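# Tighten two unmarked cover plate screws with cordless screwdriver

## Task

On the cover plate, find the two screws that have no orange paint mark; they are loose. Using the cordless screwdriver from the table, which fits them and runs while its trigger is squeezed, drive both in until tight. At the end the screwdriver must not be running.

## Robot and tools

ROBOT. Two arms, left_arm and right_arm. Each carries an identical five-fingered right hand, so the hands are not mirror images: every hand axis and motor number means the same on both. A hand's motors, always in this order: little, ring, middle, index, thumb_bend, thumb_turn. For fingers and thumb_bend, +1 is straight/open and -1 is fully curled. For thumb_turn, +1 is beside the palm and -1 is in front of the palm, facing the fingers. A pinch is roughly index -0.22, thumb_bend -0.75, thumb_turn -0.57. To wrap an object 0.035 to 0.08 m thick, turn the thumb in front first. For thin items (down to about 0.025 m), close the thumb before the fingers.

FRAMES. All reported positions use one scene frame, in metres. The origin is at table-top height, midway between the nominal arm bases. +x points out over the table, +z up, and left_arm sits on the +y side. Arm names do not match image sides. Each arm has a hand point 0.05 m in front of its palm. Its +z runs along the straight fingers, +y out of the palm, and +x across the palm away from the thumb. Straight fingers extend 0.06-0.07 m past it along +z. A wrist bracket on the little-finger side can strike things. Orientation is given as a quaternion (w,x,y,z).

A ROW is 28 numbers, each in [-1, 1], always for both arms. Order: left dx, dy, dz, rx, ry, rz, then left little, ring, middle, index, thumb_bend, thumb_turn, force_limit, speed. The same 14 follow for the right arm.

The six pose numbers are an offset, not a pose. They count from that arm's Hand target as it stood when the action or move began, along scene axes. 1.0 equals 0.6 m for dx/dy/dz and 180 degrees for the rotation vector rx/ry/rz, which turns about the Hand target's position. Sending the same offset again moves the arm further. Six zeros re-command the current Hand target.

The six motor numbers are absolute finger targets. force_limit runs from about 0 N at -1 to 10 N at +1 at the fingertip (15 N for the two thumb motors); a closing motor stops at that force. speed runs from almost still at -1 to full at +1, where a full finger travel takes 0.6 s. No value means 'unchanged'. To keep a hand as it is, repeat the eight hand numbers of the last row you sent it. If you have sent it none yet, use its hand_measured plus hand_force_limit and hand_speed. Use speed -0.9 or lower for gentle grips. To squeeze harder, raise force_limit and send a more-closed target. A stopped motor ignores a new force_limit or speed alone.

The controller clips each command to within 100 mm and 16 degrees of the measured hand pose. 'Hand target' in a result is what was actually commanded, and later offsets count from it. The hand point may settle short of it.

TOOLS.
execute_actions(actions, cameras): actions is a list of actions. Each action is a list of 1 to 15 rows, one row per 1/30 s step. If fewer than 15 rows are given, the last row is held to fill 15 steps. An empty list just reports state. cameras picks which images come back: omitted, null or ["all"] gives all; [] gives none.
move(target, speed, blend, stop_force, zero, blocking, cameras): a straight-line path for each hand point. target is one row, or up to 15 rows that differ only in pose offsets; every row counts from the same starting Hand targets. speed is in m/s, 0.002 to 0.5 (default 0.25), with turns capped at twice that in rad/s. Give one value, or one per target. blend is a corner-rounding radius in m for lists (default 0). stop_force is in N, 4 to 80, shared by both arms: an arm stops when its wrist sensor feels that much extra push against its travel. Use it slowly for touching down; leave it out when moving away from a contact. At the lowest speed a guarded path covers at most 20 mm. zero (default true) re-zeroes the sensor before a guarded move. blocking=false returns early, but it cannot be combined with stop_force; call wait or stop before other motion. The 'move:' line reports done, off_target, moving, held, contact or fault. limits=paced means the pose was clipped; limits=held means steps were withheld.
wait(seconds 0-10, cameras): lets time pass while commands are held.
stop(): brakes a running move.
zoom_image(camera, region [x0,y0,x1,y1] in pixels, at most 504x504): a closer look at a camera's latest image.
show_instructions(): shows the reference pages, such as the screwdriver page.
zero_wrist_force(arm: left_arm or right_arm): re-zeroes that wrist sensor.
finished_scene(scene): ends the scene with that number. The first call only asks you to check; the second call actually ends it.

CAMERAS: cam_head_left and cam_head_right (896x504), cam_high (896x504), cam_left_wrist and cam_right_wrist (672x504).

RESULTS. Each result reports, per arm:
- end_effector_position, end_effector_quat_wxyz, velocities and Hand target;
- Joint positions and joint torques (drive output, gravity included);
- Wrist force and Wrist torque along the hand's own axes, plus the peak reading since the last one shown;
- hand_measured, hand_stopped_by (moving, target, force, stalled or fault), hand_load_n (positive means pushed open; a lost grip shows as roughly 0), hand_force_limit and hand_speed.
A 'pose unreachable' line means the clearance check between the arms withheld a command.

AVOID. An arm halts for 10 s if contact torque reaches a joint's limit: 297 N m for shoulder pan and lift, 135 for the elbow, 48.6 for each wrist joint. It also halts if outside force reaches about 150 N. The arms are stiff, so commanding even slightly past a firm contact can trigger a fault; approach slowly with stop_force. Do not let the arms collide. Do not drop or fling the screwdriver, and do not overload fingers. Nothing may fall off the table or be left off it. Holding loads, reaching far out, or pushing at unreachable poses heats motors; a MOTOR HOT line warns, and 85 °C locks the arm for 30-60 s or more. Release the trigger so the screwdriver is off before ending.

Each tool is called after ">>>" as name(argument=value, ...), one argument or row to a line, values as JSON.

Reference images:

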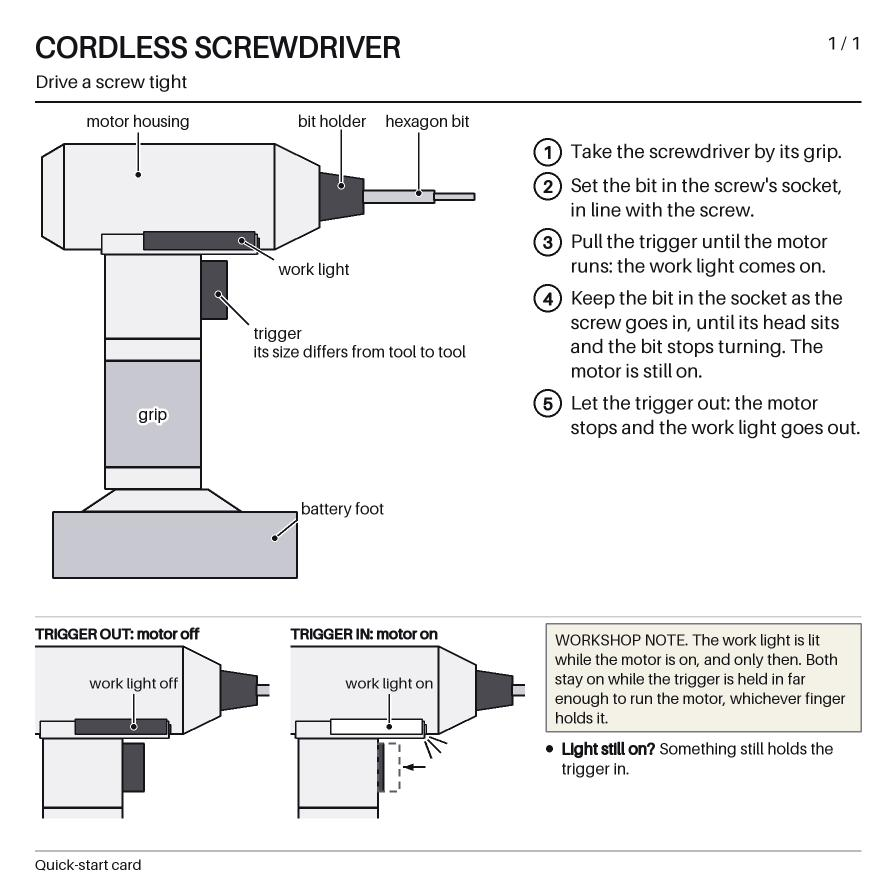

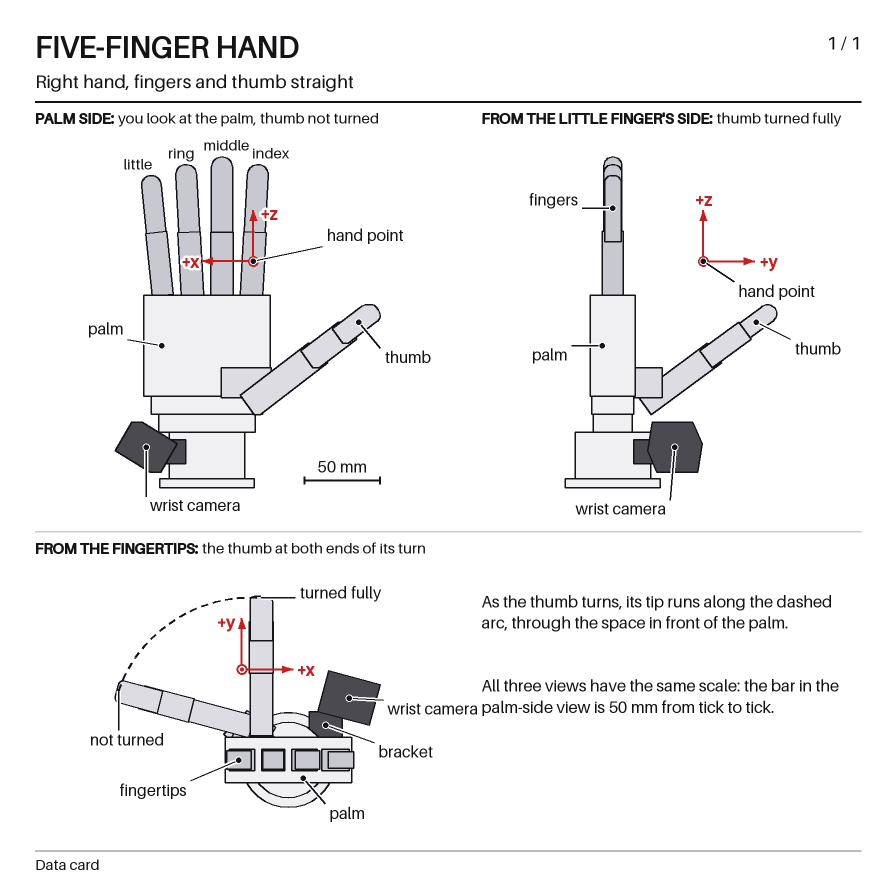

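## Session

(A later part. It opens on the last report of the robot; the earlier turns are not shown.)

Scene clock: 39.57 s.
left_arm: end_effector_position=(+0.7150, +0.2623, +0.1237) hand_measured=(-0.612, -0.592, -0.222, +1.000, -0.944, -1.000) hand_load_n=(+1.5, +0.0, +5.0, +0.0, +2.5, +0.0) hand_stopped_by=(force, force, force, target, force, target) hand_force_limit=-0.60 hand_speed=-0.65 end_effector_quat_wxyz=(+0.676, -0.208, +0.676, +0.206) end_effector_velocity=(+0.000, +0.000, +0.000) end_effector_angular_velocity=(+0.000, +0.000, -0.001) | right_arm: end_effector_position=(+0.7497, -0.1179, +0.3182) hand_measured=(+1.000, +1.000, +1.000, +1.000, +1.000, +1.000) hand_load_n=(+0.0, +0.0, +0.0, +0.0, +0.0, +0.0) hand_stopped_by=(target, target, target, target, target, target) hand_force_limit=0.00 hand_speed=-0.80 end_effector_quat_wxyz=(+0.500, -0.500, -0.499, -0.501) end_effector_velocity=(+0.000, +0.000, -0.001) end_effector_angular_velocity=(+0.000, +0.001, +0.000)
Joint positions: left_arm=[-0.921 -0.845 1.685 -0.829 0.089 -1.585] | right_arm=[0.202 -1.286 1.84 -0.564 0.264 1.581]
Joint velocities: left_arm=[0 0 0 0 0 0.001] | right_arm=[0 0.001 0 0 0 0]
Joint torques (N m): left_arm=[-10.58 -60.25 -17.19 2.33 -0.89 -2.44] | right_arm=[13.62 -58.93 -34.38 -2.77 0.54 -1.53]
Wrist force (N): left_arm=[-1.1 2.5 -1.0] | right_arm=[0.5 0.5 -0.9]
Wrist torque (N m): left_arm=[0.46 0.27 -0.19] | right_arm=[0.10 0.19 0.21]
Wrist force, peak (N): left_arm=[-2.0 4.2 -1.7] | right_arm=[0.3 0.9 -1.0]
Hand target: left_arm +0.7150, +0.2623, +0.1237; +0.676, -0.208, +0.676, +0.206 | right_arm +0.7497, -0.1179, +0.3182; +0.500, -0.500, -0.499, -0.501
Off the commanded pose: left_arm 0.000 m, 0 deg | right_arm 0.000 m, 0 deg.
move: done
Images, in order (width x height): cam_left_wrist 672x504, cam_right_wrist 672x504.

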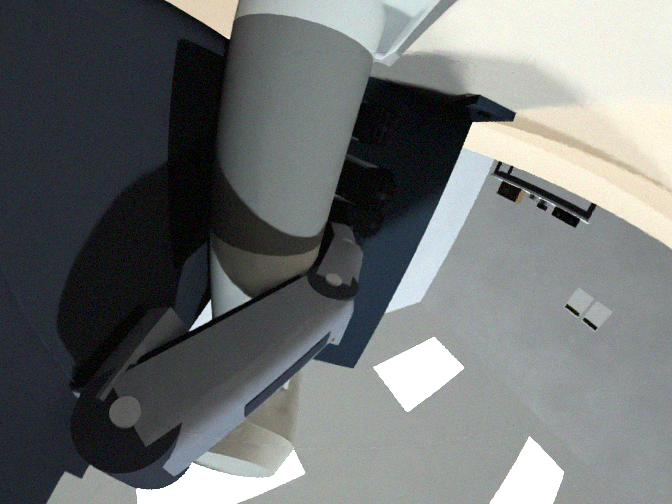

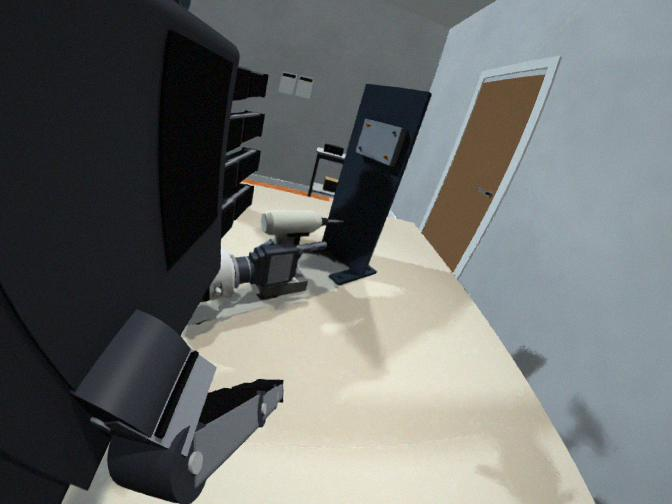

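>>> move(
  target=[0,0,0, 0,0,0, -1,-1,-1,-1,-1,-1,-0.8,-0.65, 0,0,0,0,0,0,1,1,1,1,1,1,0,-0.8],
  cameras=["cam_left_wrist","cam_right_wrist"],
)

>>> zoom_image(
  camera="cam_right_wrist",
  region=[240, 190, 360, 310],
)

>>> zoom_image(
  camera="cam_left_wrist",
  region=[150, 50, 450, 350],
)

Scene clock: 42.10 s.
left_arm: end_effector_position=(+0.7150, +0.2623, +0.1237) hand_measured=(-0.612, -0.592, -0.222, -0.106, -0.944, -1.000) hand_load_n=(+0.5, +0.0, +4.5, +1.0, +2.5, +0.0) hand_stopped_by=(force, force, force, force, force, target) hand_force_limit=-0.80 hand_speed=-0.65 end_effector_quat_wxyz=(+0.676, -0.208, +0.676, +0.206) end_effector_velocity=(+0.000, +0.000, -0.001) end_effector_angular_velocity=(+0.002, +0.002, +0.000) | right_arm: end_effector_position=(+0.7497, -0.1179, +0.3182) hand_measured=(+1.000, +1.000, +1.000, +1.000, +1.000, +1.000) hand_load_n=(+0.0, +0.0, +0.0, +0.0, +0.0, +0.0) hand_stopped_by=(target, target, target, target, target, target) hand_force_limit=0.00 hand_speed=-0.80 end_effector_quat_wxyz=(+0.500, -0.500, -0.499, -0.501) end_effector_velocity=(+0.000, +0.000, -0.001) end_effector_angular_velocity=(+0.000, +0.002, +0.000)
Joint positions: left_arm=[-0.921 -0.845 1.685 -0.829 0.089 -1.585] | right_arm=[0.202 -1.286 1.84 -0.564 0.264 1.581]
Joint velocities: left_arm=[0 0.001 0 0 -0.001 0.002] | right_arm=[0 0.001 0 0 0 0]
Joint torques (N m): left_arm=[-9.19 -61.64 -17.15 2.89 -1.08 -2.06] | right_arm=[12.76 -61.11 -34.2 -2.87 0.65 -1.44]
Wrist force (N): left_arm=[-1.3 2.8 -0.1] | right_arm=[0.3 0.7 -0.8]
Wrist torque (N m): left_arm=[0.49 0.31 -0.18] | right_arm=[0.13 0.21 0.22]
Wrist force, peak (N): left_arm=[-1.7 2.9 -1.5] | right_arm=[0.3 1.0 -1.2]
Hand target: left_arm +0.7150, +0.2623, +0.1237; +0.676, -0.208, +0.676, +0.206 | right_arm +0.7497, -0.1179, +0.3182; +0.500, -0.500, -0.499, -0.501
Off the commanded pose: left_arm 0.000 m, 0 deg | right_arm 0.000 m, 0 deg.
move: done
Images, in order (width x height): cam_left_wrist 672x504, cam_right_wrist 672x504.

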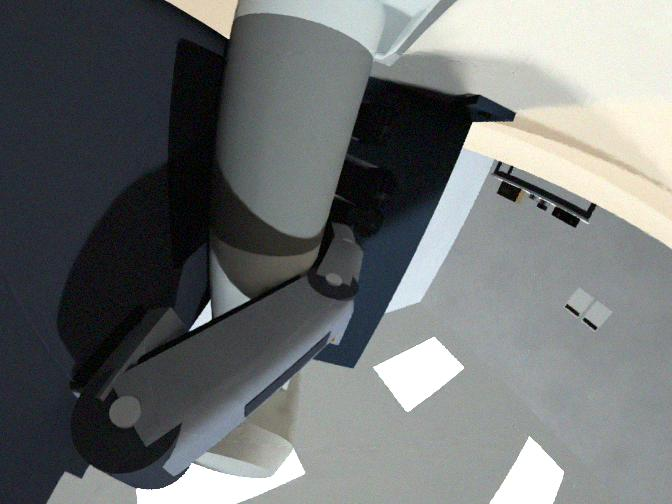

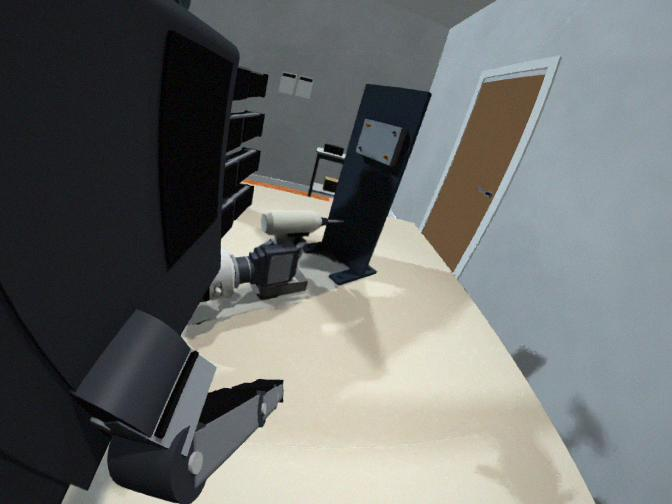

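Scaled by 4.200 from the camera's 672x504 image, which has a finer 960x720 frame.

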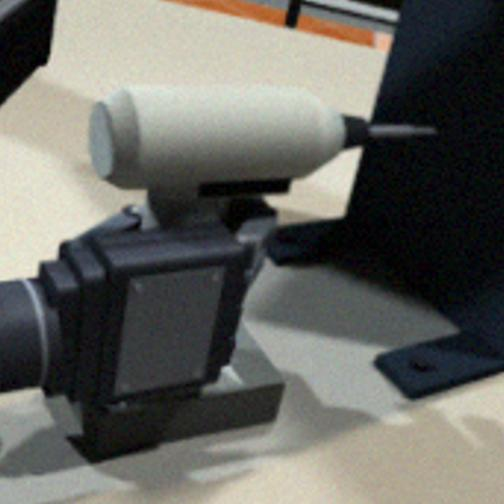

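Scaled by 1.680 from the camera's 672x504 image, which has a finer 960x720 frame.

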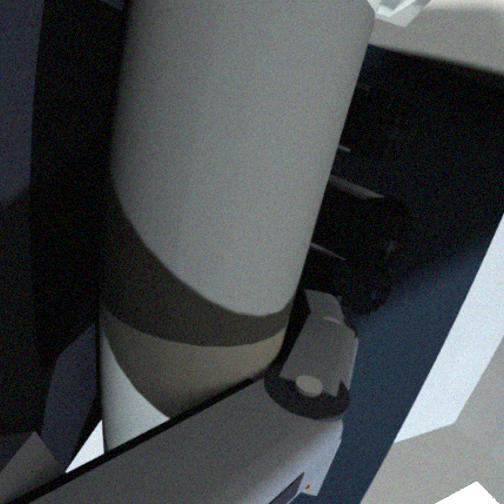

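>>> move(
  target=[0,0,0, 0,0,0, -1,-1,-1,-0.99,-1,-1,0.1,-0.65, 0,0,0,0,0,0,1,1,1,1,1,1,0,-0.8],
  cameras=["cam_right_wrist"],
)

>>> zoom_image(
  camera="cam_right_wrist",
  region=[240, 190, 360, 310],
)

Scene clock: 42.97 s.
left_arm: end_effector_position=(+0.7150, +0.2623, +0.1237) hand_measured=(-0.612, -0.592, -0.222, -0.278, -0.944, -1.000) hand_load_n=(+0.0, +0.0, +4.0, +8.0, +3.0, -1.0) hand_stopped_by=(force, force, force, force, force, target) hand_force_limit=0.10 hand_speed=-0.65 end_effector_quat_wxyz=(+0.676, -0.208, +0.676, +0.206) end_effector_velocity=(+0.001, +0.001, +0.000) end_effector_angular_velocity=(-0.001, -0.001, +0.001) | right_arm: end_effector_position=(+0.7497, -0.1179, +0.3182) hand_measured=(+1.000, +1.000, +1.000, +1.000, +1.000, +1.000) hand_load_n=(+0.0, +0.0, +0.0, +0.0, +0.0, +0.0) hand_stopped_by=(target, target, target, target, target, target) hand_force_limit=0.00 hand_speed=-0.80 end_effector_quat_wxyz=(+0.500, -0.500, -0.499, -0.501) end_effector_velocity=(+0.000, +0.000, -0.001) end_effector_angular_velocity=(+0.000, +0.001, +0.000)
Joint positions: left_arm=[-0.921 -0.845 1.685 -0.829 0.089 -1.585] | right_arm=[0.202 -1.286 1.84 -0.564 0.264 1.581]
Joint velocities: left_arm=[0.002 -0.001 0 0 0 -0.001] | right_arm=[0 0.001 0 0 0 0]
Joint torques (N m): left_arm=[-12.12 -60.18 -16.19 2.95 -0.37 -1.62] | right_arm=[13.32 -60.63 -34.61 -2.8 0.56 -1.43]
Wrist force (N): left_arm=[-2.5 3.0 -1.0] | right_arm=[0.0 0.5 -1.2]
Wrist torque (N m): left_arm=[0.49 0.43 -0.27] | right_arm=[0.13 0.27 0.19]
Wrist force, peak (N): left_arm=[-2.7 3.0 -1.0] | right_arm=[0.0 0.5 -1.2]
Hand target: left_arm +0.7150, +0.2623, +0.1237; +0.676, -0.208, +0.676, +0.206 | right_arm +0.7497, -0.1179, +0.3182; +0.500, -0.500, -0.499, -0.501
Off the commanded pose: left_arm 0.000 m, 0 deg | right_arm 0.000 m, 0 deg.
move: done
Images, in order (width x height): cam_right_wrist 672x504.

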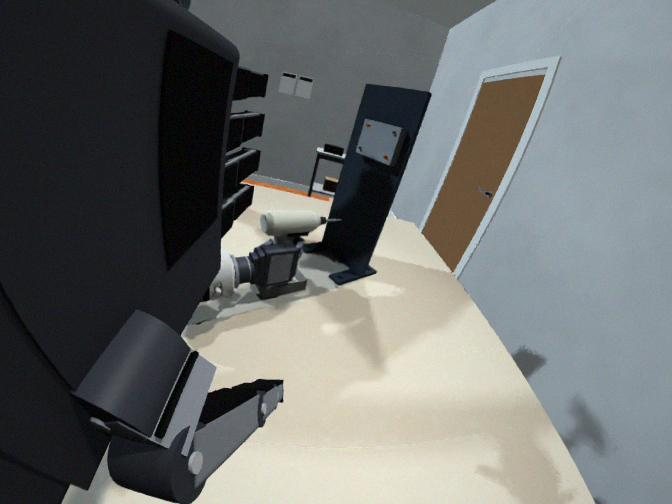

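Scaled by 4.200 from the camera's 672x504 image, which has a finer 960x720 frame.

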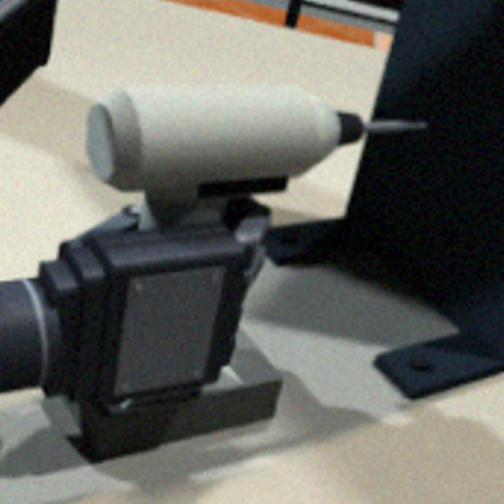

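>>> move(
  target=[0,0,0, 0,0,0, -0.98,-0.98,-0.22,0.2,-0.98,-1,0.2,-0.7, 0,0,0,0,0,0,1,1,1,1,1,1,0,-0.8],
  cameras=["cam_right_wrist","cam_left_wrist"],
)

>>> zoom_image(
  camera="cam_right_wrist",
  region=[240, 190, 360, 310],
)

Scene clock: 44.47 s.
left_arm: end_effector_position=(+0.7150, +0.2623, +0.1237) hand_measured=(-0.674, -0.670, -0.220, +0.200, -0.968, -1.000) hand_load_n=(+7.5, +10.5, +2.5, +0.0, +8.0, +3.0) hand_stopped_by=(force, force, target, target, stalled, target) hand_force_limit=0.20 hand_speed=-0.70 end_effector_quat_wxyz=(+0.676, -0.208, +0.676, +0.206) end_effector_velocity=(+0.000, +0.000, +0.000) end_effector_angular_velocity=(+0.001, +0.001, +0.000) | right_arm: end_effector_position=(+0.7497, -0.1179, +0.3182) hand_measured=(+1.000, +1.000, +1.000, +1.000, +1.000, +1.000) hand_load_n=(+0.0, +0.0, +0.0, +0.0, +0.0, +0.0) hand_stopped_by=(target, target, target, target, target, target) hand_force_limit=0.00 hand_speed=-0.80 end_effector_quat_wxyz=(+0.500, -0.500, -0.499, -0.501) end_effector_velocity=(+0.000, +0.000, +0.000) end_effector_angular_velocity=(+0.000, +0.001, +0.000)
Joint positions: left_arm=[-0.921 -0.845 1.685 -0.829 0.089 -1.585] | right_arm=[0.202 -1.286 1.84 -0.564 0.264 1.581]
Joint velocities: left_arm=[0 0 0 0.001 0 0] | right_arm=[0 0 0 0.001 0 0]
Joint torques (N m): left_arm=[-10.99 -62.77 -16.44 2.49 -0.76 -2.36] | right_arm=[13.98 -60.69 -34.62 -2.67 0.54 -1.32]
Wrist force (N): left_arm=[-5.7 3.8 1.2] | right_arm=[0.2 0.4 -0.6]
Wrist torque (N m): left_arm=[0.36 -0.36 -0.36] | right_arm=[0.07 0.22 0.20]
Wrist force, peak (N): left_arm=[-6.2 4.0 1.4] | right_arm=[0.0 0.5 -1.3]
Hand target: left_arm +0.7150, +0.2623, +0.1237; +0.676, -0.208, +0.676, +0.206 | right_arm +0.7497, -0.1179, +0.3182; +0.500, -0.500, -0.499, -0.501
Off the commanded pose: left_arm 0.000 m, 0 deg | right_arm 0.000 m, 0 deg.
move: done
Images, in order (width x height): cam_left_wrist 672x504, cam_right_wrist 672x504.

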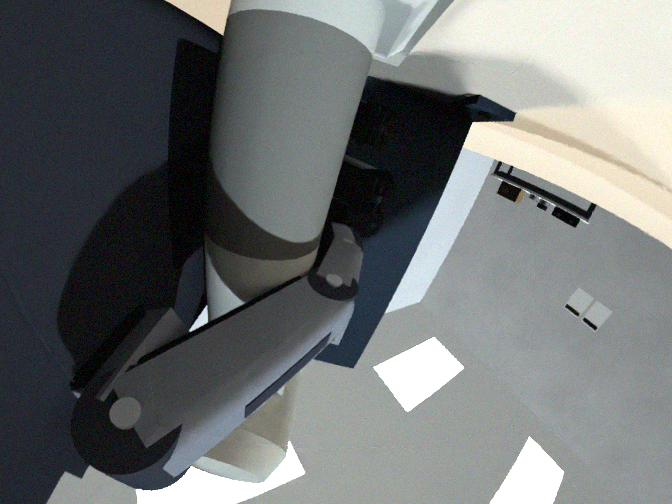

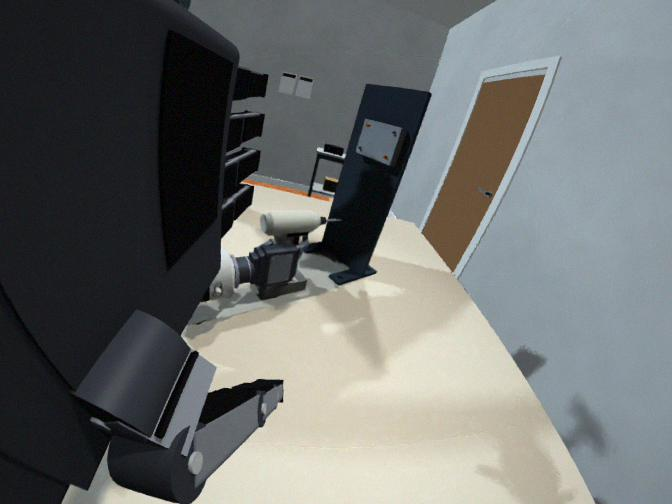

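Scaled by 4.200 from the camera's 672x504 image, which has a finer 960x720 frame.

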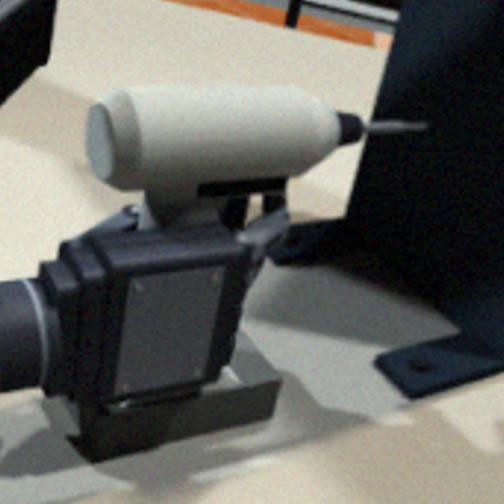

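>>> move(
  target=[0,0,0, 0,0,0, -0.98,-0.98,-0.22,-0.6,-0.98,-1,0.2,-0.6, 0,0,0,0,0,0,1,1,1,1,1,1,0,-0.8],
  cameras=["cam_right_wrist","cam_left_wrist"],
)

>>> zoom_image(
  camera="cam_right_wrist",
  region=[240, 190, 360, 310],
)

Scene clock: 45.57 s.
left_arm: end_effector_position=(+0.7150, +0.2623, +0.1237) hand_measured=(-0.674, -0.670, -0.220, -0.284, -0.968, -1.000) hand_load_n=(+6.0, +9.0, +2.0, +11.0, +9.0, +1.5) hand_stopped_by=(force, force, target, force, stalled, target) hand_force_limit=0.20 hand_speed=-0.60 end_effector_quat_wxyz=(+0.676, -0.208, +0.676, +0.206) end_effector_velocity=(+0.000, +0.001, +0.000) end_effector_angular_velocity=(+0.001, +0.001, +0.000) | right_arm: end_effector_position=(+0.7497, -0.1179, +0.3182) hand_measured=(+1.000, +1.000, +1.000, +1.000, +1.000, +1.000) hand_load_n=(+0.0, +0.0, +0.0, +0.0, +0.0, +0.0) hand_stopped_by=(target, target, target, target, target, target) hand_force_limit=0.00 hand_speed=-0.80 end_effector_quat_wxyz=(+0.500, -0.500, -0.499, -0.501) end_effector_velocity=(+0.000, +0.000, +0.000) end_effector_angular_velocity=(+0.000, +0.000, -0.001)
Joint positions: left_arm=[-0.921 -0.845 1.685 -0.829 0.089 -1.585] | right_arm=[0.202 -1.286 1.84 -0.564 0.264 1.581]
Joint velocities: left_arm=[0.001 0 0 0.001 0 0] | right_arm=[0 0.001 0 -0.001 0.001 0]
Joint torques (N m): left_arm=[-13.99 -65.27 -16.34 2.14 -0.7 -2.1] | right_arm=[13.7 -61.65 -34.9 -2.61 0.52 -1.33]
Wrist force (N): left_arm=[-2.8 2.5 0.6] | right_arm=[0.1 1.0 -0.5]
Wrist torque (N m): left_arm=[0.40 -0.19 -0.22] | right_arm=[0.15 0.24 0.21]
Wrist force, peak (N): left_arm=[-6.1 4.2 0.9] | right_arm=[0.1 0.9 -1.3]
Hand target: left_arm +0.7150, +0.2623, +0.1237; +0.676, -0.208, +0.676, +0.206 | right_arm +0.7497, -0.1179, +0.3182; +0.500, -0.500, -0.499, -0.501
Off the commanded pose: left_arm 0.000 m, 0 deg | right_arm 0.000 m, 0 deg.
move: done
Images, in order (width x height): cam_left_wrist 672x504, cam_right_wrist 672x504.

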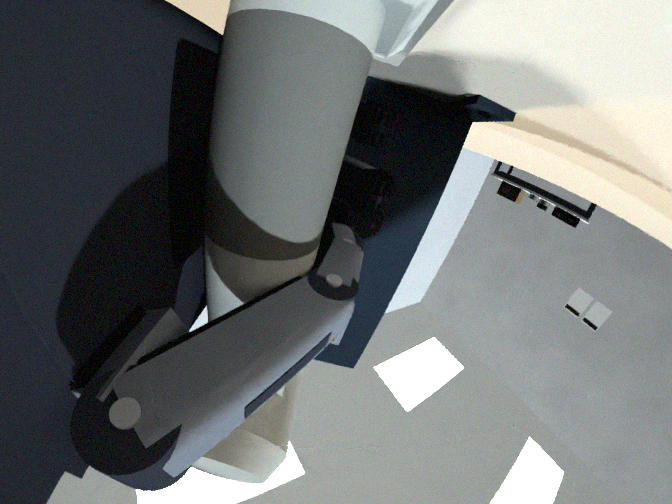

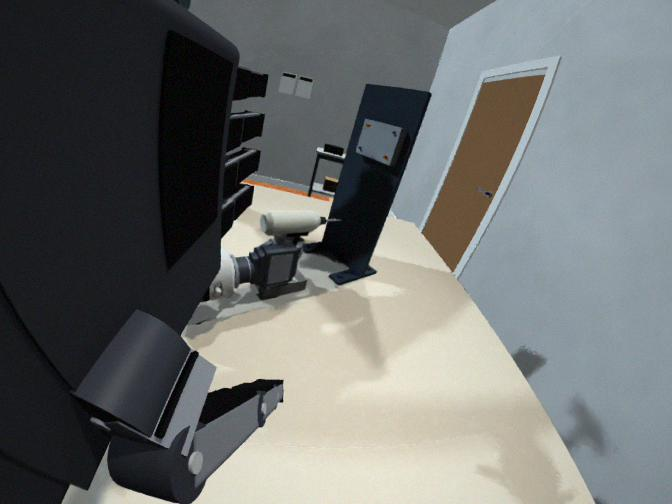

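Scaled by 4.200 from the camera's 672x504 image, which has a finer 960x720 frame.

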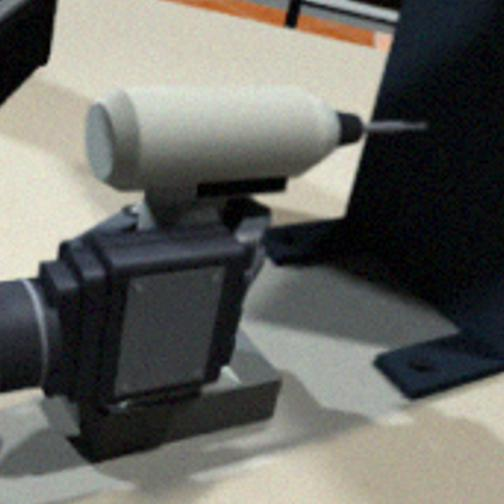

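>>> move(
  target=[0,0,0, 0,0,0, -0.98,-0.98,-0.22,-0.7,-0.98,-1,1,-0.6, 0,0,0,0,0,0,1,1,1,1,1,1,0,-0.8],
  cameras=["cam_right_wrist","cam_high"],
)

>>> zoom_image(
  camera="cam_right_wrist",
  region=[240, 190, 360, 310],
)

Scene clock: 46.40 s.
left_arm: end_effector_position=(+0.7150, +0.2623, +0.1237) hand_measured=(-0.674, -0.670, -0.220, -0.284, -0.968, -1.000) hand_load_n=(+6.5, +9.0, +2.0, +10.5, +9.0, +2.0) hand_stopped_by=(force, force, target, force, stalled, target) hand_force_limit=1.00 hand_speed=-0.60 end_effector_quat_wxyz=(+0.676, -0.208, +0.676, +0.206) end_effector_velocity=(+0.000, +0.000, +0.000) end_effector_angular_velocity=(-0.001, +0.000, +0.000) | right_arm: end_effector_position=(+0.7497, -0.1179, +0.3182) hand_measured=(+1.000, +1.000, +1.000, +1.000, +1.000, +1.000) hand_load_n=(+0.0, +0.0, +0.0, +0.0, +0.0, +0.0) hand_stopped_by=(target, target, target, target, target, target) hand_force_limit=0.00 hand_speed=-0.80 end_effector_quat_wxyz=(+0.500, -0.500, -0.499, -0.501) end_effector_velocity=(+0.000, +0.000, +0.001) end_effector_angular_velocity=(+0.000, +0.000, +0.000)
Joint positions: left_arm=[-0.921 -0.845 1.685 -0.829 0.089 -1.585] | right_arm=[0.202 -1.286 1.84 -0.564 0.264 1.581]
Joint velocities: left_arm=[0 0 0 0 0 -0.001] | right_arm=[0 -0.001 0 0.001 0 0]
Joint torques (N m): left_arm=[-10.75 -65.38 -17.9 2.25 -0.81 -2.13] | right_arm=[13.24 -61.77 -34.84 -2.73 0.6 -1.16]
Wrist force (N): left_arm=[-3.3 2.6 0.3] | right_arm=[-0.3 0.4 -0.8]
Wrist torque (N m): left_arm=[0.43 -0.14 -0.24] | right_arm=[0.08 0.31 0.16]
Wrist force, peak (N): left_arm=[-3.5 3.0 0.1] | right_arm=[0.3 0.7 -1.2]
Hand target: left_arm +0.7150, +0.2623, +0.1237; +0.676, -0.208, +0.676, +0.206 | right_arm +0.7497, -0.1179, +0.3182; +0.500, -0.500, -0.499, -0.501
Off the commanded pose: left_arm 0.000 m, 0 deg | right_arm 0.000 m, 0 deg.
move: done
Images, in order (width x height): cam_high 896x504, cam_right_wrist 672x504.

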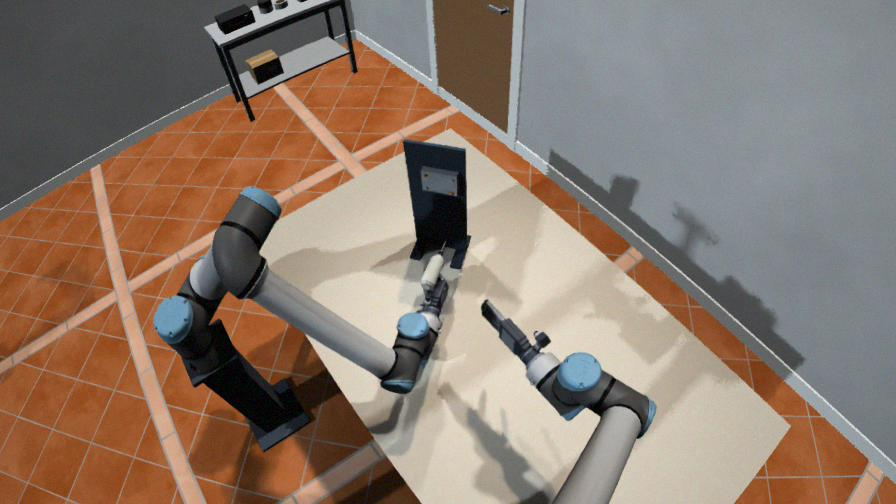

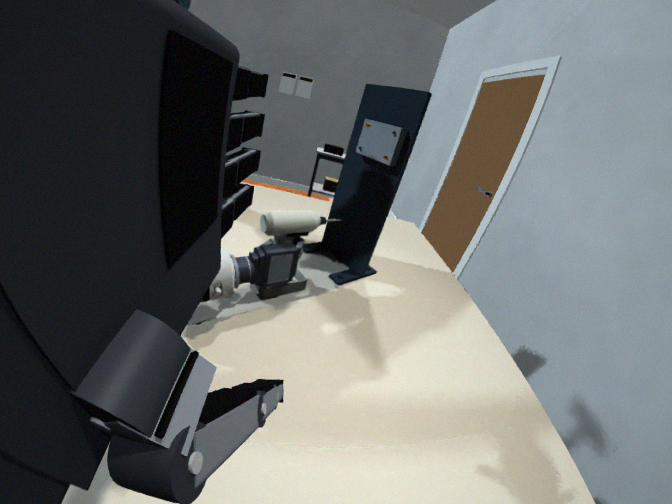

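Scaled by 4.200 from the camera's 672x504 image, which has a finer 960x720 frame.

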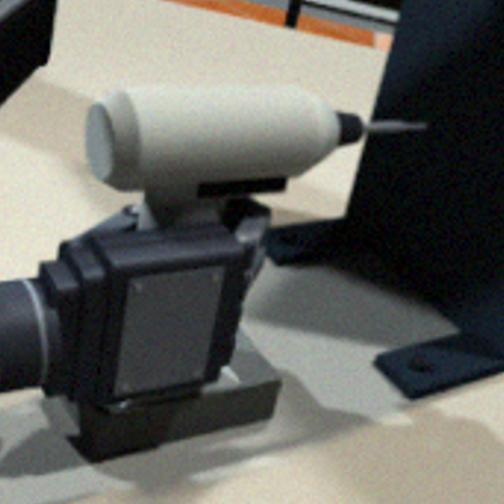

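>>> move(
  target=[0,0,0, 0,0,0, -0.98,-0.98,-0.22,-0.7,-0.98,-1,1,-0.6, 0.117,0.197,-0.163,0,0,0.111,1,1,1,1,1,1,0,-0.8],
  cameras=["cam_right_wrist","cam_high"],
)

>>> zoom_image(
  camera="cam_right_wrist",
  region=[260, 160, 440, 310],
)

Scene clock: 48.37 s.
left_arm: end_effector_position=(+0.7150, +0.2623, +0.1237) hand_measured=(-0.674, -0.670, -0.220, -0.284, -0.968, -1.000) hand_load_n=(+6.0, +9.0, +2.0, +11.0, +9.0, +1.5) hand_stopped_by=(force, force, target, force, stalled, target) hand_force_limit=1.00 hand_speed=-0.60 end_effector_quat_wxyz=(+0.676, -0.208, +0.676, +0.206) end_effector_velocity=(+0.000, +0.000, +0.000) end_effector_angular_velocity=(+0.000, +0.000, +0.000) | right_arm: end_effector_position=(+0.8199, +0.0005, +0.2206) hand_measured=(+1.000, +1.000, +1.000, +1.000, +1.000, +1.000) hand_load_n=(+0.0, +0.0, +0.0, +0.0, +0.0, +0.0) hand_stopped_by=(target, target, target, target, target, target) hand_force_limit=0.00 hand_speed=-0.80 end_effector_quat_wxyz=(+0.579, -0.406, -0.579, -0.406) end_effector_velocity=(+0.000, +0.000, +0.000) end_effector_angular_velocity=(+0.000, -0.001, +0.000)
Joint positions: left_arm=[-0.921 -0.845 1.685 -0.829 0.089 -1.585] | right_arm=[0.28 -0.925 1.475 -0.619 -0.006 1.64]
Joint velocities: left_arm=[0 0 0 0 0 0.001] | right_arm=[0 0 0 -0.002 0 0.001]
Joint torques (N m): left_arm=[-11 -70.45 -17.33 2.54 -0.56 -1.87] | right_arm=[-14.76 -87.93 -36.54 -2.25 -1.33 0.83]
Wrist force (N): left_arm=[-3.1 3.0 0.0] | right_arm=[0.3 0.7 -0.7]
Wrist torque (N m): left_arm=[0.49 -0.16 -0.21] | right_arm=[0.11 0.21 0.19]
Wrist force, peak (N): left_arm=[-3.7 2.9 0.4] | right_arm=[-1.5 2.6 0.1]
Hand target: left_arm +0.7150, +0.2623, +0.1237; +0.676, -0.208, +0.676, +0.206 | right_arm +0.8199, +0.0005, +0.2206; +0.580, -0.405, -0.578, -0.407
Off the commanded pose: left_arm 0.000 m, 0 deg | right_arm 0.000 m, 0 deg.
move: done
Images, in order (width x height): cam_high 896x504, cam_right_wrist 672x504.

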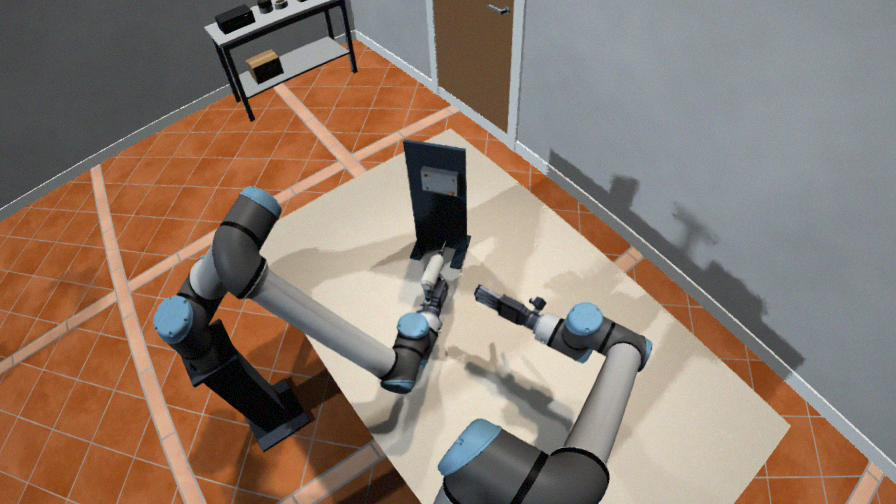

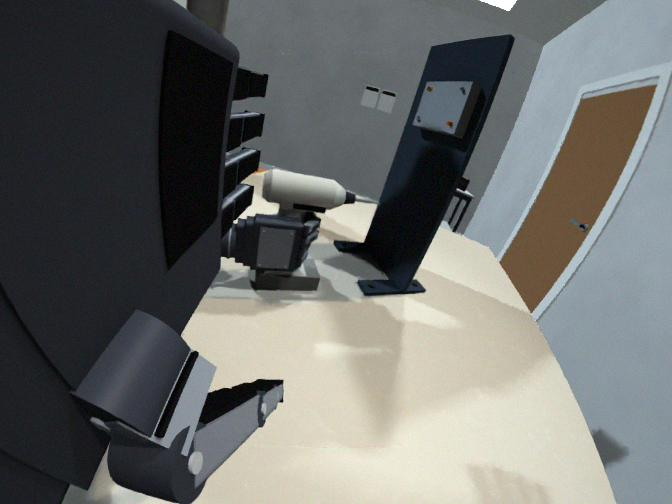

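Scaled by 2.800 from the camera's 672x504 image, which has a finer 960x720 frame.

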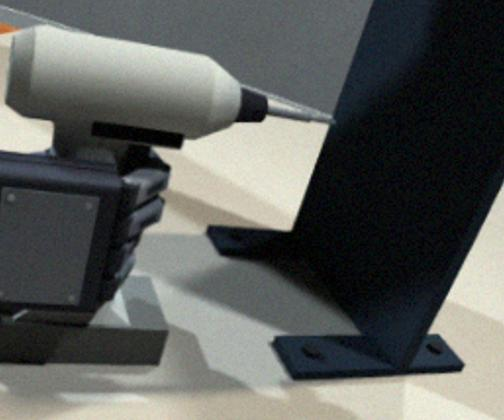

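>>> zoom_image(
  camera="cam_right_wrist",
  region=[270, 190, 340, 280],
)

Scaled by 5.600 from the camera's 672x504 image, which has a finer 960x720 frame.

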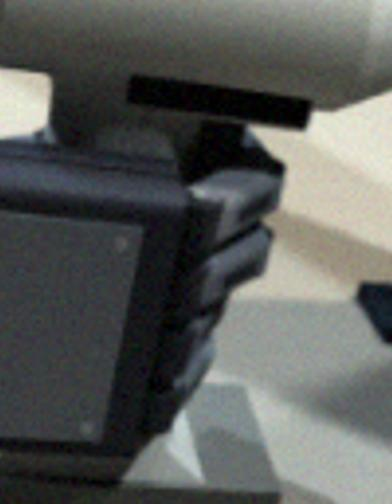

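>>> move(
  target=[0,0,0, 0,0,0, -0.98,-0.98,0.3,0.2,-0.2,-1,0.2,-0.4, 0,0,0,0,0,0,1,1,1,1,1,1,0,-0.8],
  cameras=["cam_left_wrist"],
)

>>> move(
  target=[0,0,0, 0,0,0, -0.98,-0.98,0.3,-0.9,-0.2,-1,0.2,-0.6, 0,0,0,0,0,0,1,1,1,1,1,1,0,-0.8],
  cameras=["cam_right_wrist","cam_left_wrist"],
)

>>> zoom_image(
  camera="cam_right_wrist",
  region=[260, 160, 390, 300],
)

Scene clock: 50.57 s.
left_arm: end_effector_position=(+0.7150, +0.2623, +0.1237) hand_measured=(-0.674, -0.672, +0.300, +0.200, -0.200, -1.000) hand_load_n=(+0.5, +1.0, +0.0, +0.0, +0.0, +0.0) hand_stopped_by=(force, force, target, target, target, target) hand_force_limit=0.20 hand_speed=-0.40 end_effector_quat_wxyz=(+0.676, -0.208, +0.676, +0.206) end_effector_velocity=(+0.000, -0.001, +0.001) end_effector_angular_velocity=(-0.001, -0.001, -0.001) | right_arm: end_effector_position=(+0.8199, +0.0005, +0.2206) hand_measured=(+1.000, +1.000, +1.000, +1.000, +1.000, +1.000) hand_load_n=(+0.0, +0.0, +0.0, +0.0, +0.0, +0.0) hand_stopped_by=(target, target, target, target, target, target) hand_force_limit=0.00 hand_speed=-0.80 end_effector_quat_wxyz=(+0.579, -0.406, -0.579, -0.406) end_effector_velocity=(+0.000, +0.000, +0.000) end_effector_angular_velocity=(+0.000, -0.001, +0.000)
Joint positions: left_arm=[-0.921 -0.845 1.685 -0.829 0.089 -1.585] | right_arm=[0.28 -0.919 1.464 -0.578 -0.006 1.604]
Joint velocities: left_arm=[-0.001 -0.001 0 0 0 0] | right_arm=[0 0 0 -0.003 0 0.002]
Joint torques (N m): left_arm=[-11.6 -71.31 -16.94 2.05 -0.44 -1.97] | right_arm=[-14.6 -91.6 -36.03 -2.37 -1.14 1.25]
Wrist force (N): left_arm=[-1.1 2.8 1.1] | right_arm=[0.1 0.1 -0.7]
Wrist torque (N m): left_arm=[0.40 0.27 -0.16] | right_arm=[0.02 0.23 0.17]
Wrist force, peak (N): left_arm=[-2.4 4.2 0.8] | right_arm=[0.2 0.7 -1.2]
Hand target: left_arm +0.7150, +0.2623, +0.1237; +0.676, -0.208, +0.676, +0.206 | right_arm +0.8199, +0.0005, +0.2206; +0.580, -0.405, -0.578, -0.407
Off the commanded pose: left_arm 0.000 m, 0 deg | right_arm 0.000 m, 0 deg.
move: done
Images, in order (width x height): cam_left_wrist 672x504.

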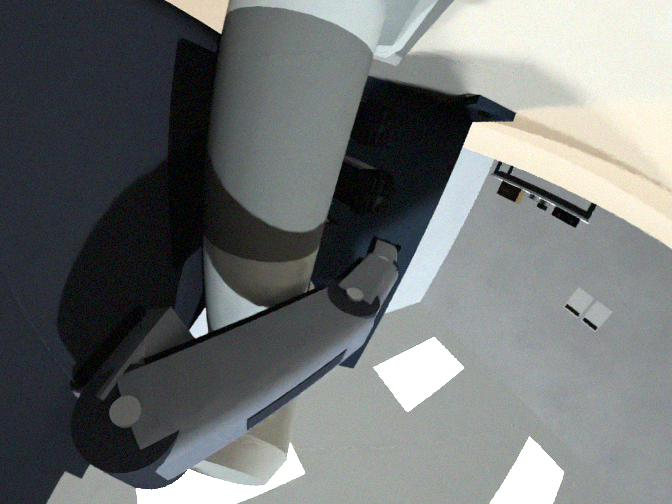

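Scene clock: 52.30 s.
left_arm: end_effector_position=(+0.7150, +0.2623, +0.1237) hand_measured=(-0.674, -0.672, +0.300, -0.618, -0.198, -1.000) hand_load_n=(+0.0, +0.0, +0.0, +5.5, +2.5, -1.0) hand_stopped_by=(force, force, target, force, target, target) hand_force_limit=0.20 hand_speed=-0.60 end_effector_quat_wxyz=(+0.676, -0.208, +0.676, +0.206) end_effector_velocity=(+0.000, +0.000, +0.000) end_effector_angular_velocity=(-0.001, -0.001, +0.001) | right_arm: end_effector_position=(+0.8199, +0.0005, +0.2206) hand_measured=(+1.000, +1.000, +1.000, +1.000, +1.000, +1.000) hand_load_n=(+0.0, +0.0, +0.0, +0.0, +0.0, -0.5) hand_stopped_by=(target, target, target, target, target, target) hand_force_limit=0.00 hand_speed=-0.80 end_effector_quat_wxyz=(+0.579, -0.406, -0.579, -0.406) end_effector_velocity=(+0.000, +0.000, +0.000) end_effector_angular_velocity=(+0.000, +0.000, +0.000)
Joint positions: left_arm=[-0.921 -0.845 1.685 -0.829 0.089 -1.585] | right_arm=[0.28 -0.913 1.453 -0.539 -0.007 1.569]
Joint velocities: left_arm=[0 0 0 0 -0.001 -0.001] | right_arm=[0 0 0 -0.002 0 0.002]
Joint torques (N m): left_arm=[-14.54 -75 -17.43 1.71 -0.51 -2.34] | right_arm=[-14.2 -91.46 -36.11 -2.3 -1.28 0.97]
Wrist force (N): left_arm=[-3.9 3.4 0.9] | right_arm=[-0.1 0.7 -1.0]
Wrist torque (N m): left_arm=[0.38 0.45 -0.39] | right_arm=[0.13 0.26 0.18]
Wrist force, peak (N): left_arm=[-4.5 3.5 1.0] | right_arm=[0.0 1.0 -0.9]
Hand target: left_arm +0.7150, +0.2623, +0.1237; +0.676, -0.208, +0.676, +0.206 | right_arm +0.8199, +0.0005, +0.2206; +0.580, -0.405, -0.578, -0.407
Off the commanded pose: left_arm 0.000 m, 0 deg | right_arm 0.000 m, 0 deg.
move: done
Images, in order (width x height): cam_left_wrist 672x504, cam_right_wrist 672x504.

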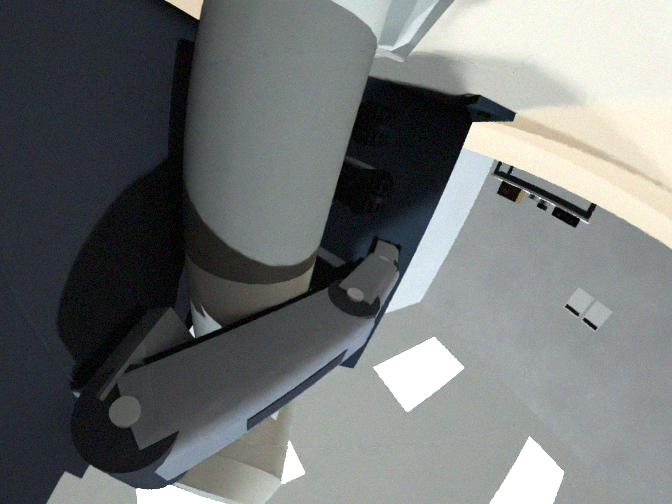

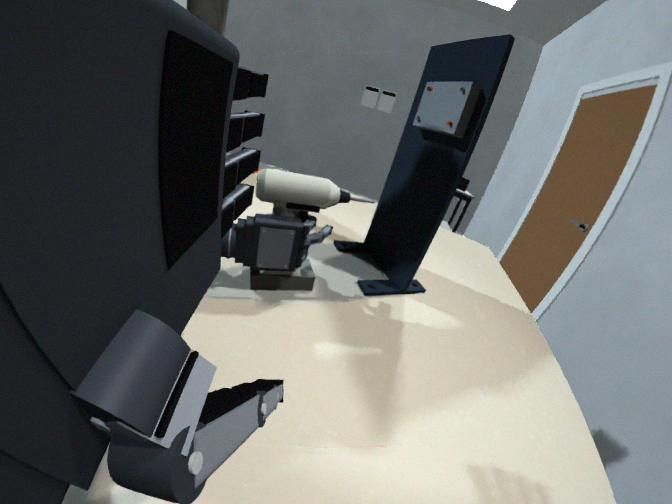

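Scaled by 3.600 from the camera's 672x504 image, which has a finer 960x720 frame.

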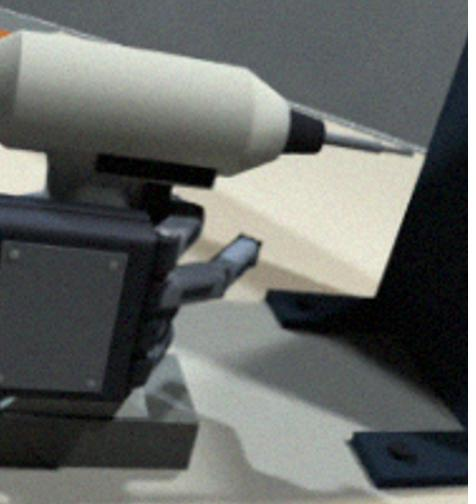

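>>> move(
  target=[0,0,0, 0,0,0, 1,1,1,1,0.5,-1,0.2,-0.3, 0,0,0,0,0,0,1,1,1,1,1,1,0,-0.8],
  cameras=["cam_head_left","cam_left_wrist","cam_right_wrist"],
)

>>> zoom_image(
  camera="cam_head_left",
  region=[340, 170, 420, 280],
)

>>> zoom_image(
  camera="cam_right_wrist",
  region=[250, 160, 390, 300],
)

Scene clock: 55.53 s.
left_arm: end_effector_position=(+0.7150, +0.2623, +0.1237) hand_measured=(+1.000, +1.000, +1.000, +1.000, +0.500, -1.000) hand_load_n=(+0.0, +0.0, +0.0, +0.0, +0.0, -0.5) hand_stopped_by=(target, target, target, target, target, target) hand_force_limit=0.20 hand_speed=-0.30 end_effector_quat_wxyz=(+0.676, -0.208, +0.676, +0.206) end_effector_velocity=(+0.000, +0.001, +0.000) end_effector_angular_velocity=(-0.001, -0.001, +0.000) | right_arm: end_effector_position=(+0.8199, +0.0004, +0.2206) hand_measured=(+1.000, +1.000, +1.000, +1.000, +1.000, +1.000) hand_load_n=(+0.0, +0.0, +0.0, +0.0, +0.0, +0.0) hand_stopped_by=(target, target, target, target, target, target) hand_force_limit=0.00 hand_speed=-0.80 end_effector_quat_wxyz=(+0.579, -0.406, -0.579, -0.406) end_effector_velocity=(+0.000, +0.000, -0.002) end_effector_angular_velocity=(-0.001, +0.003, +0.000)
Joint positions: left_arm=[-0.921 -0.845 1.685 -0.829 0.089 -1.585] | right_arm=[0.28 -0.906 1.442 -0.495 -0.007 1.529]
Joint velocities: left_arm=[0.001 0 0 0 0 -0.001] | right_arm=[0 0.002 0 -0.001 0 0.001]
Joint torques (N m): left_arm=[-10.45 -80.48 -19.18 1.32 -0.24 -1.84] | right_arm=[-14.1 -90.75 -36.77 -2.4 -1.51 0.87]
Wrist force (N): left_arm=[-1.7 2.1 -0.4] | right_arm=[-0.3 0.7 -0.8]
Wrist torque (N m): left_arm=[0.46 0.39 -0.19] | right_arm=[0.13 0.29 0.16]
Wrist force, peak (N): left_arm=[-4.4 3.9 0.8] | right_arm=[-0.3 1.1 -1.1]
Hand target: left_arm +0.7150, +0.2623, +0.1237; +0.676, -0.208, +0.676, +0.206 | right_arm +0.8199, +0.0005, +0.2206; +0.580, -0.405, -0.578, -0.407
Off the commanded pose: left_arm 0.000 m, 0 deg | right_arm 0.000 m, 0 deg.
move: done
Images, in order (width x height): cam_head_left 896x504, cam_left_wrist 672x504, cam_right_wrist 672x504.

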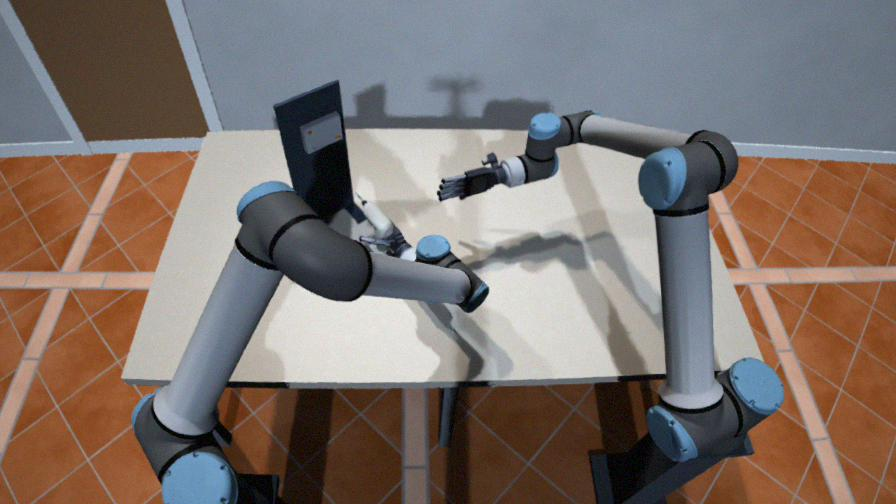

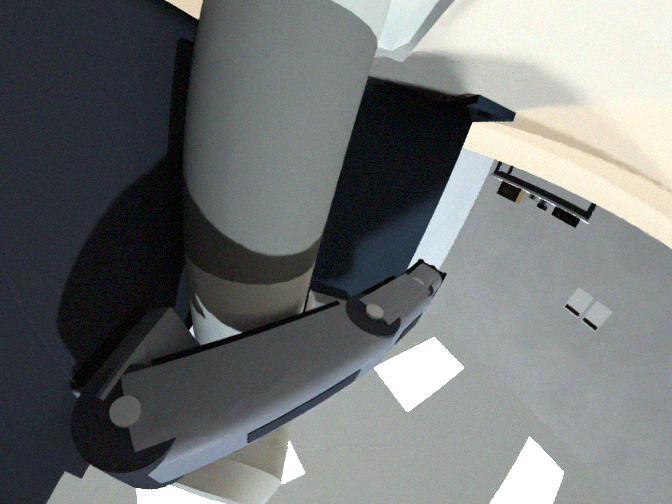

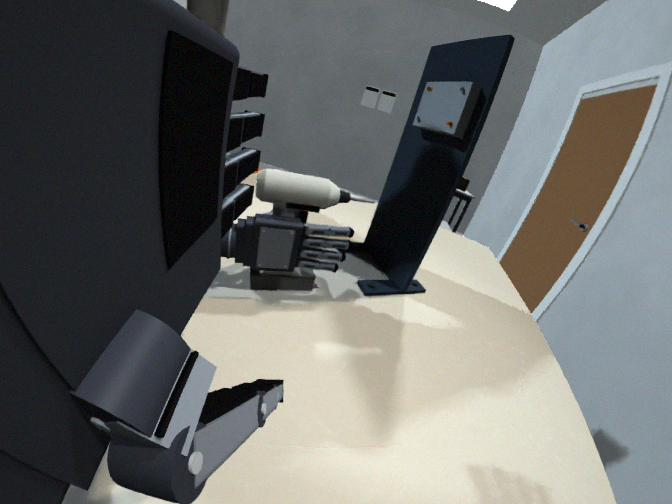

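Scaled by 4.582.

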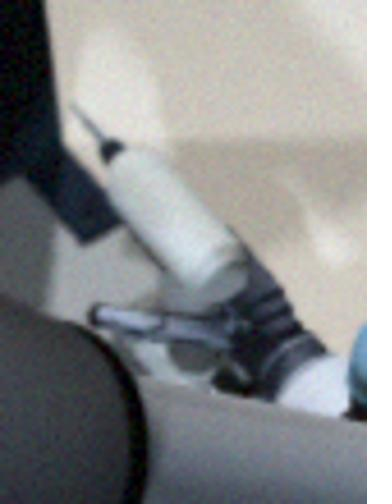

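Scaled by 3.600 from the camera's 672x504 image, which has a finer 960x720 frame.

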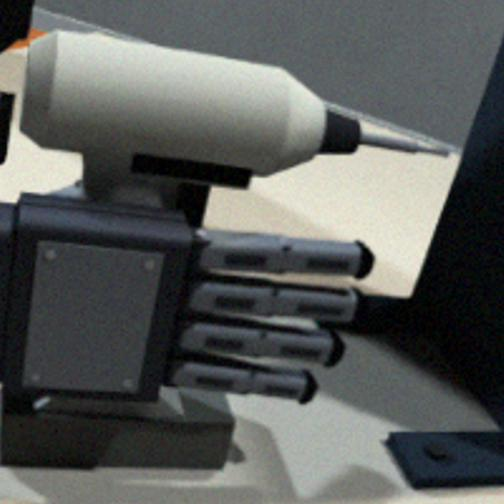

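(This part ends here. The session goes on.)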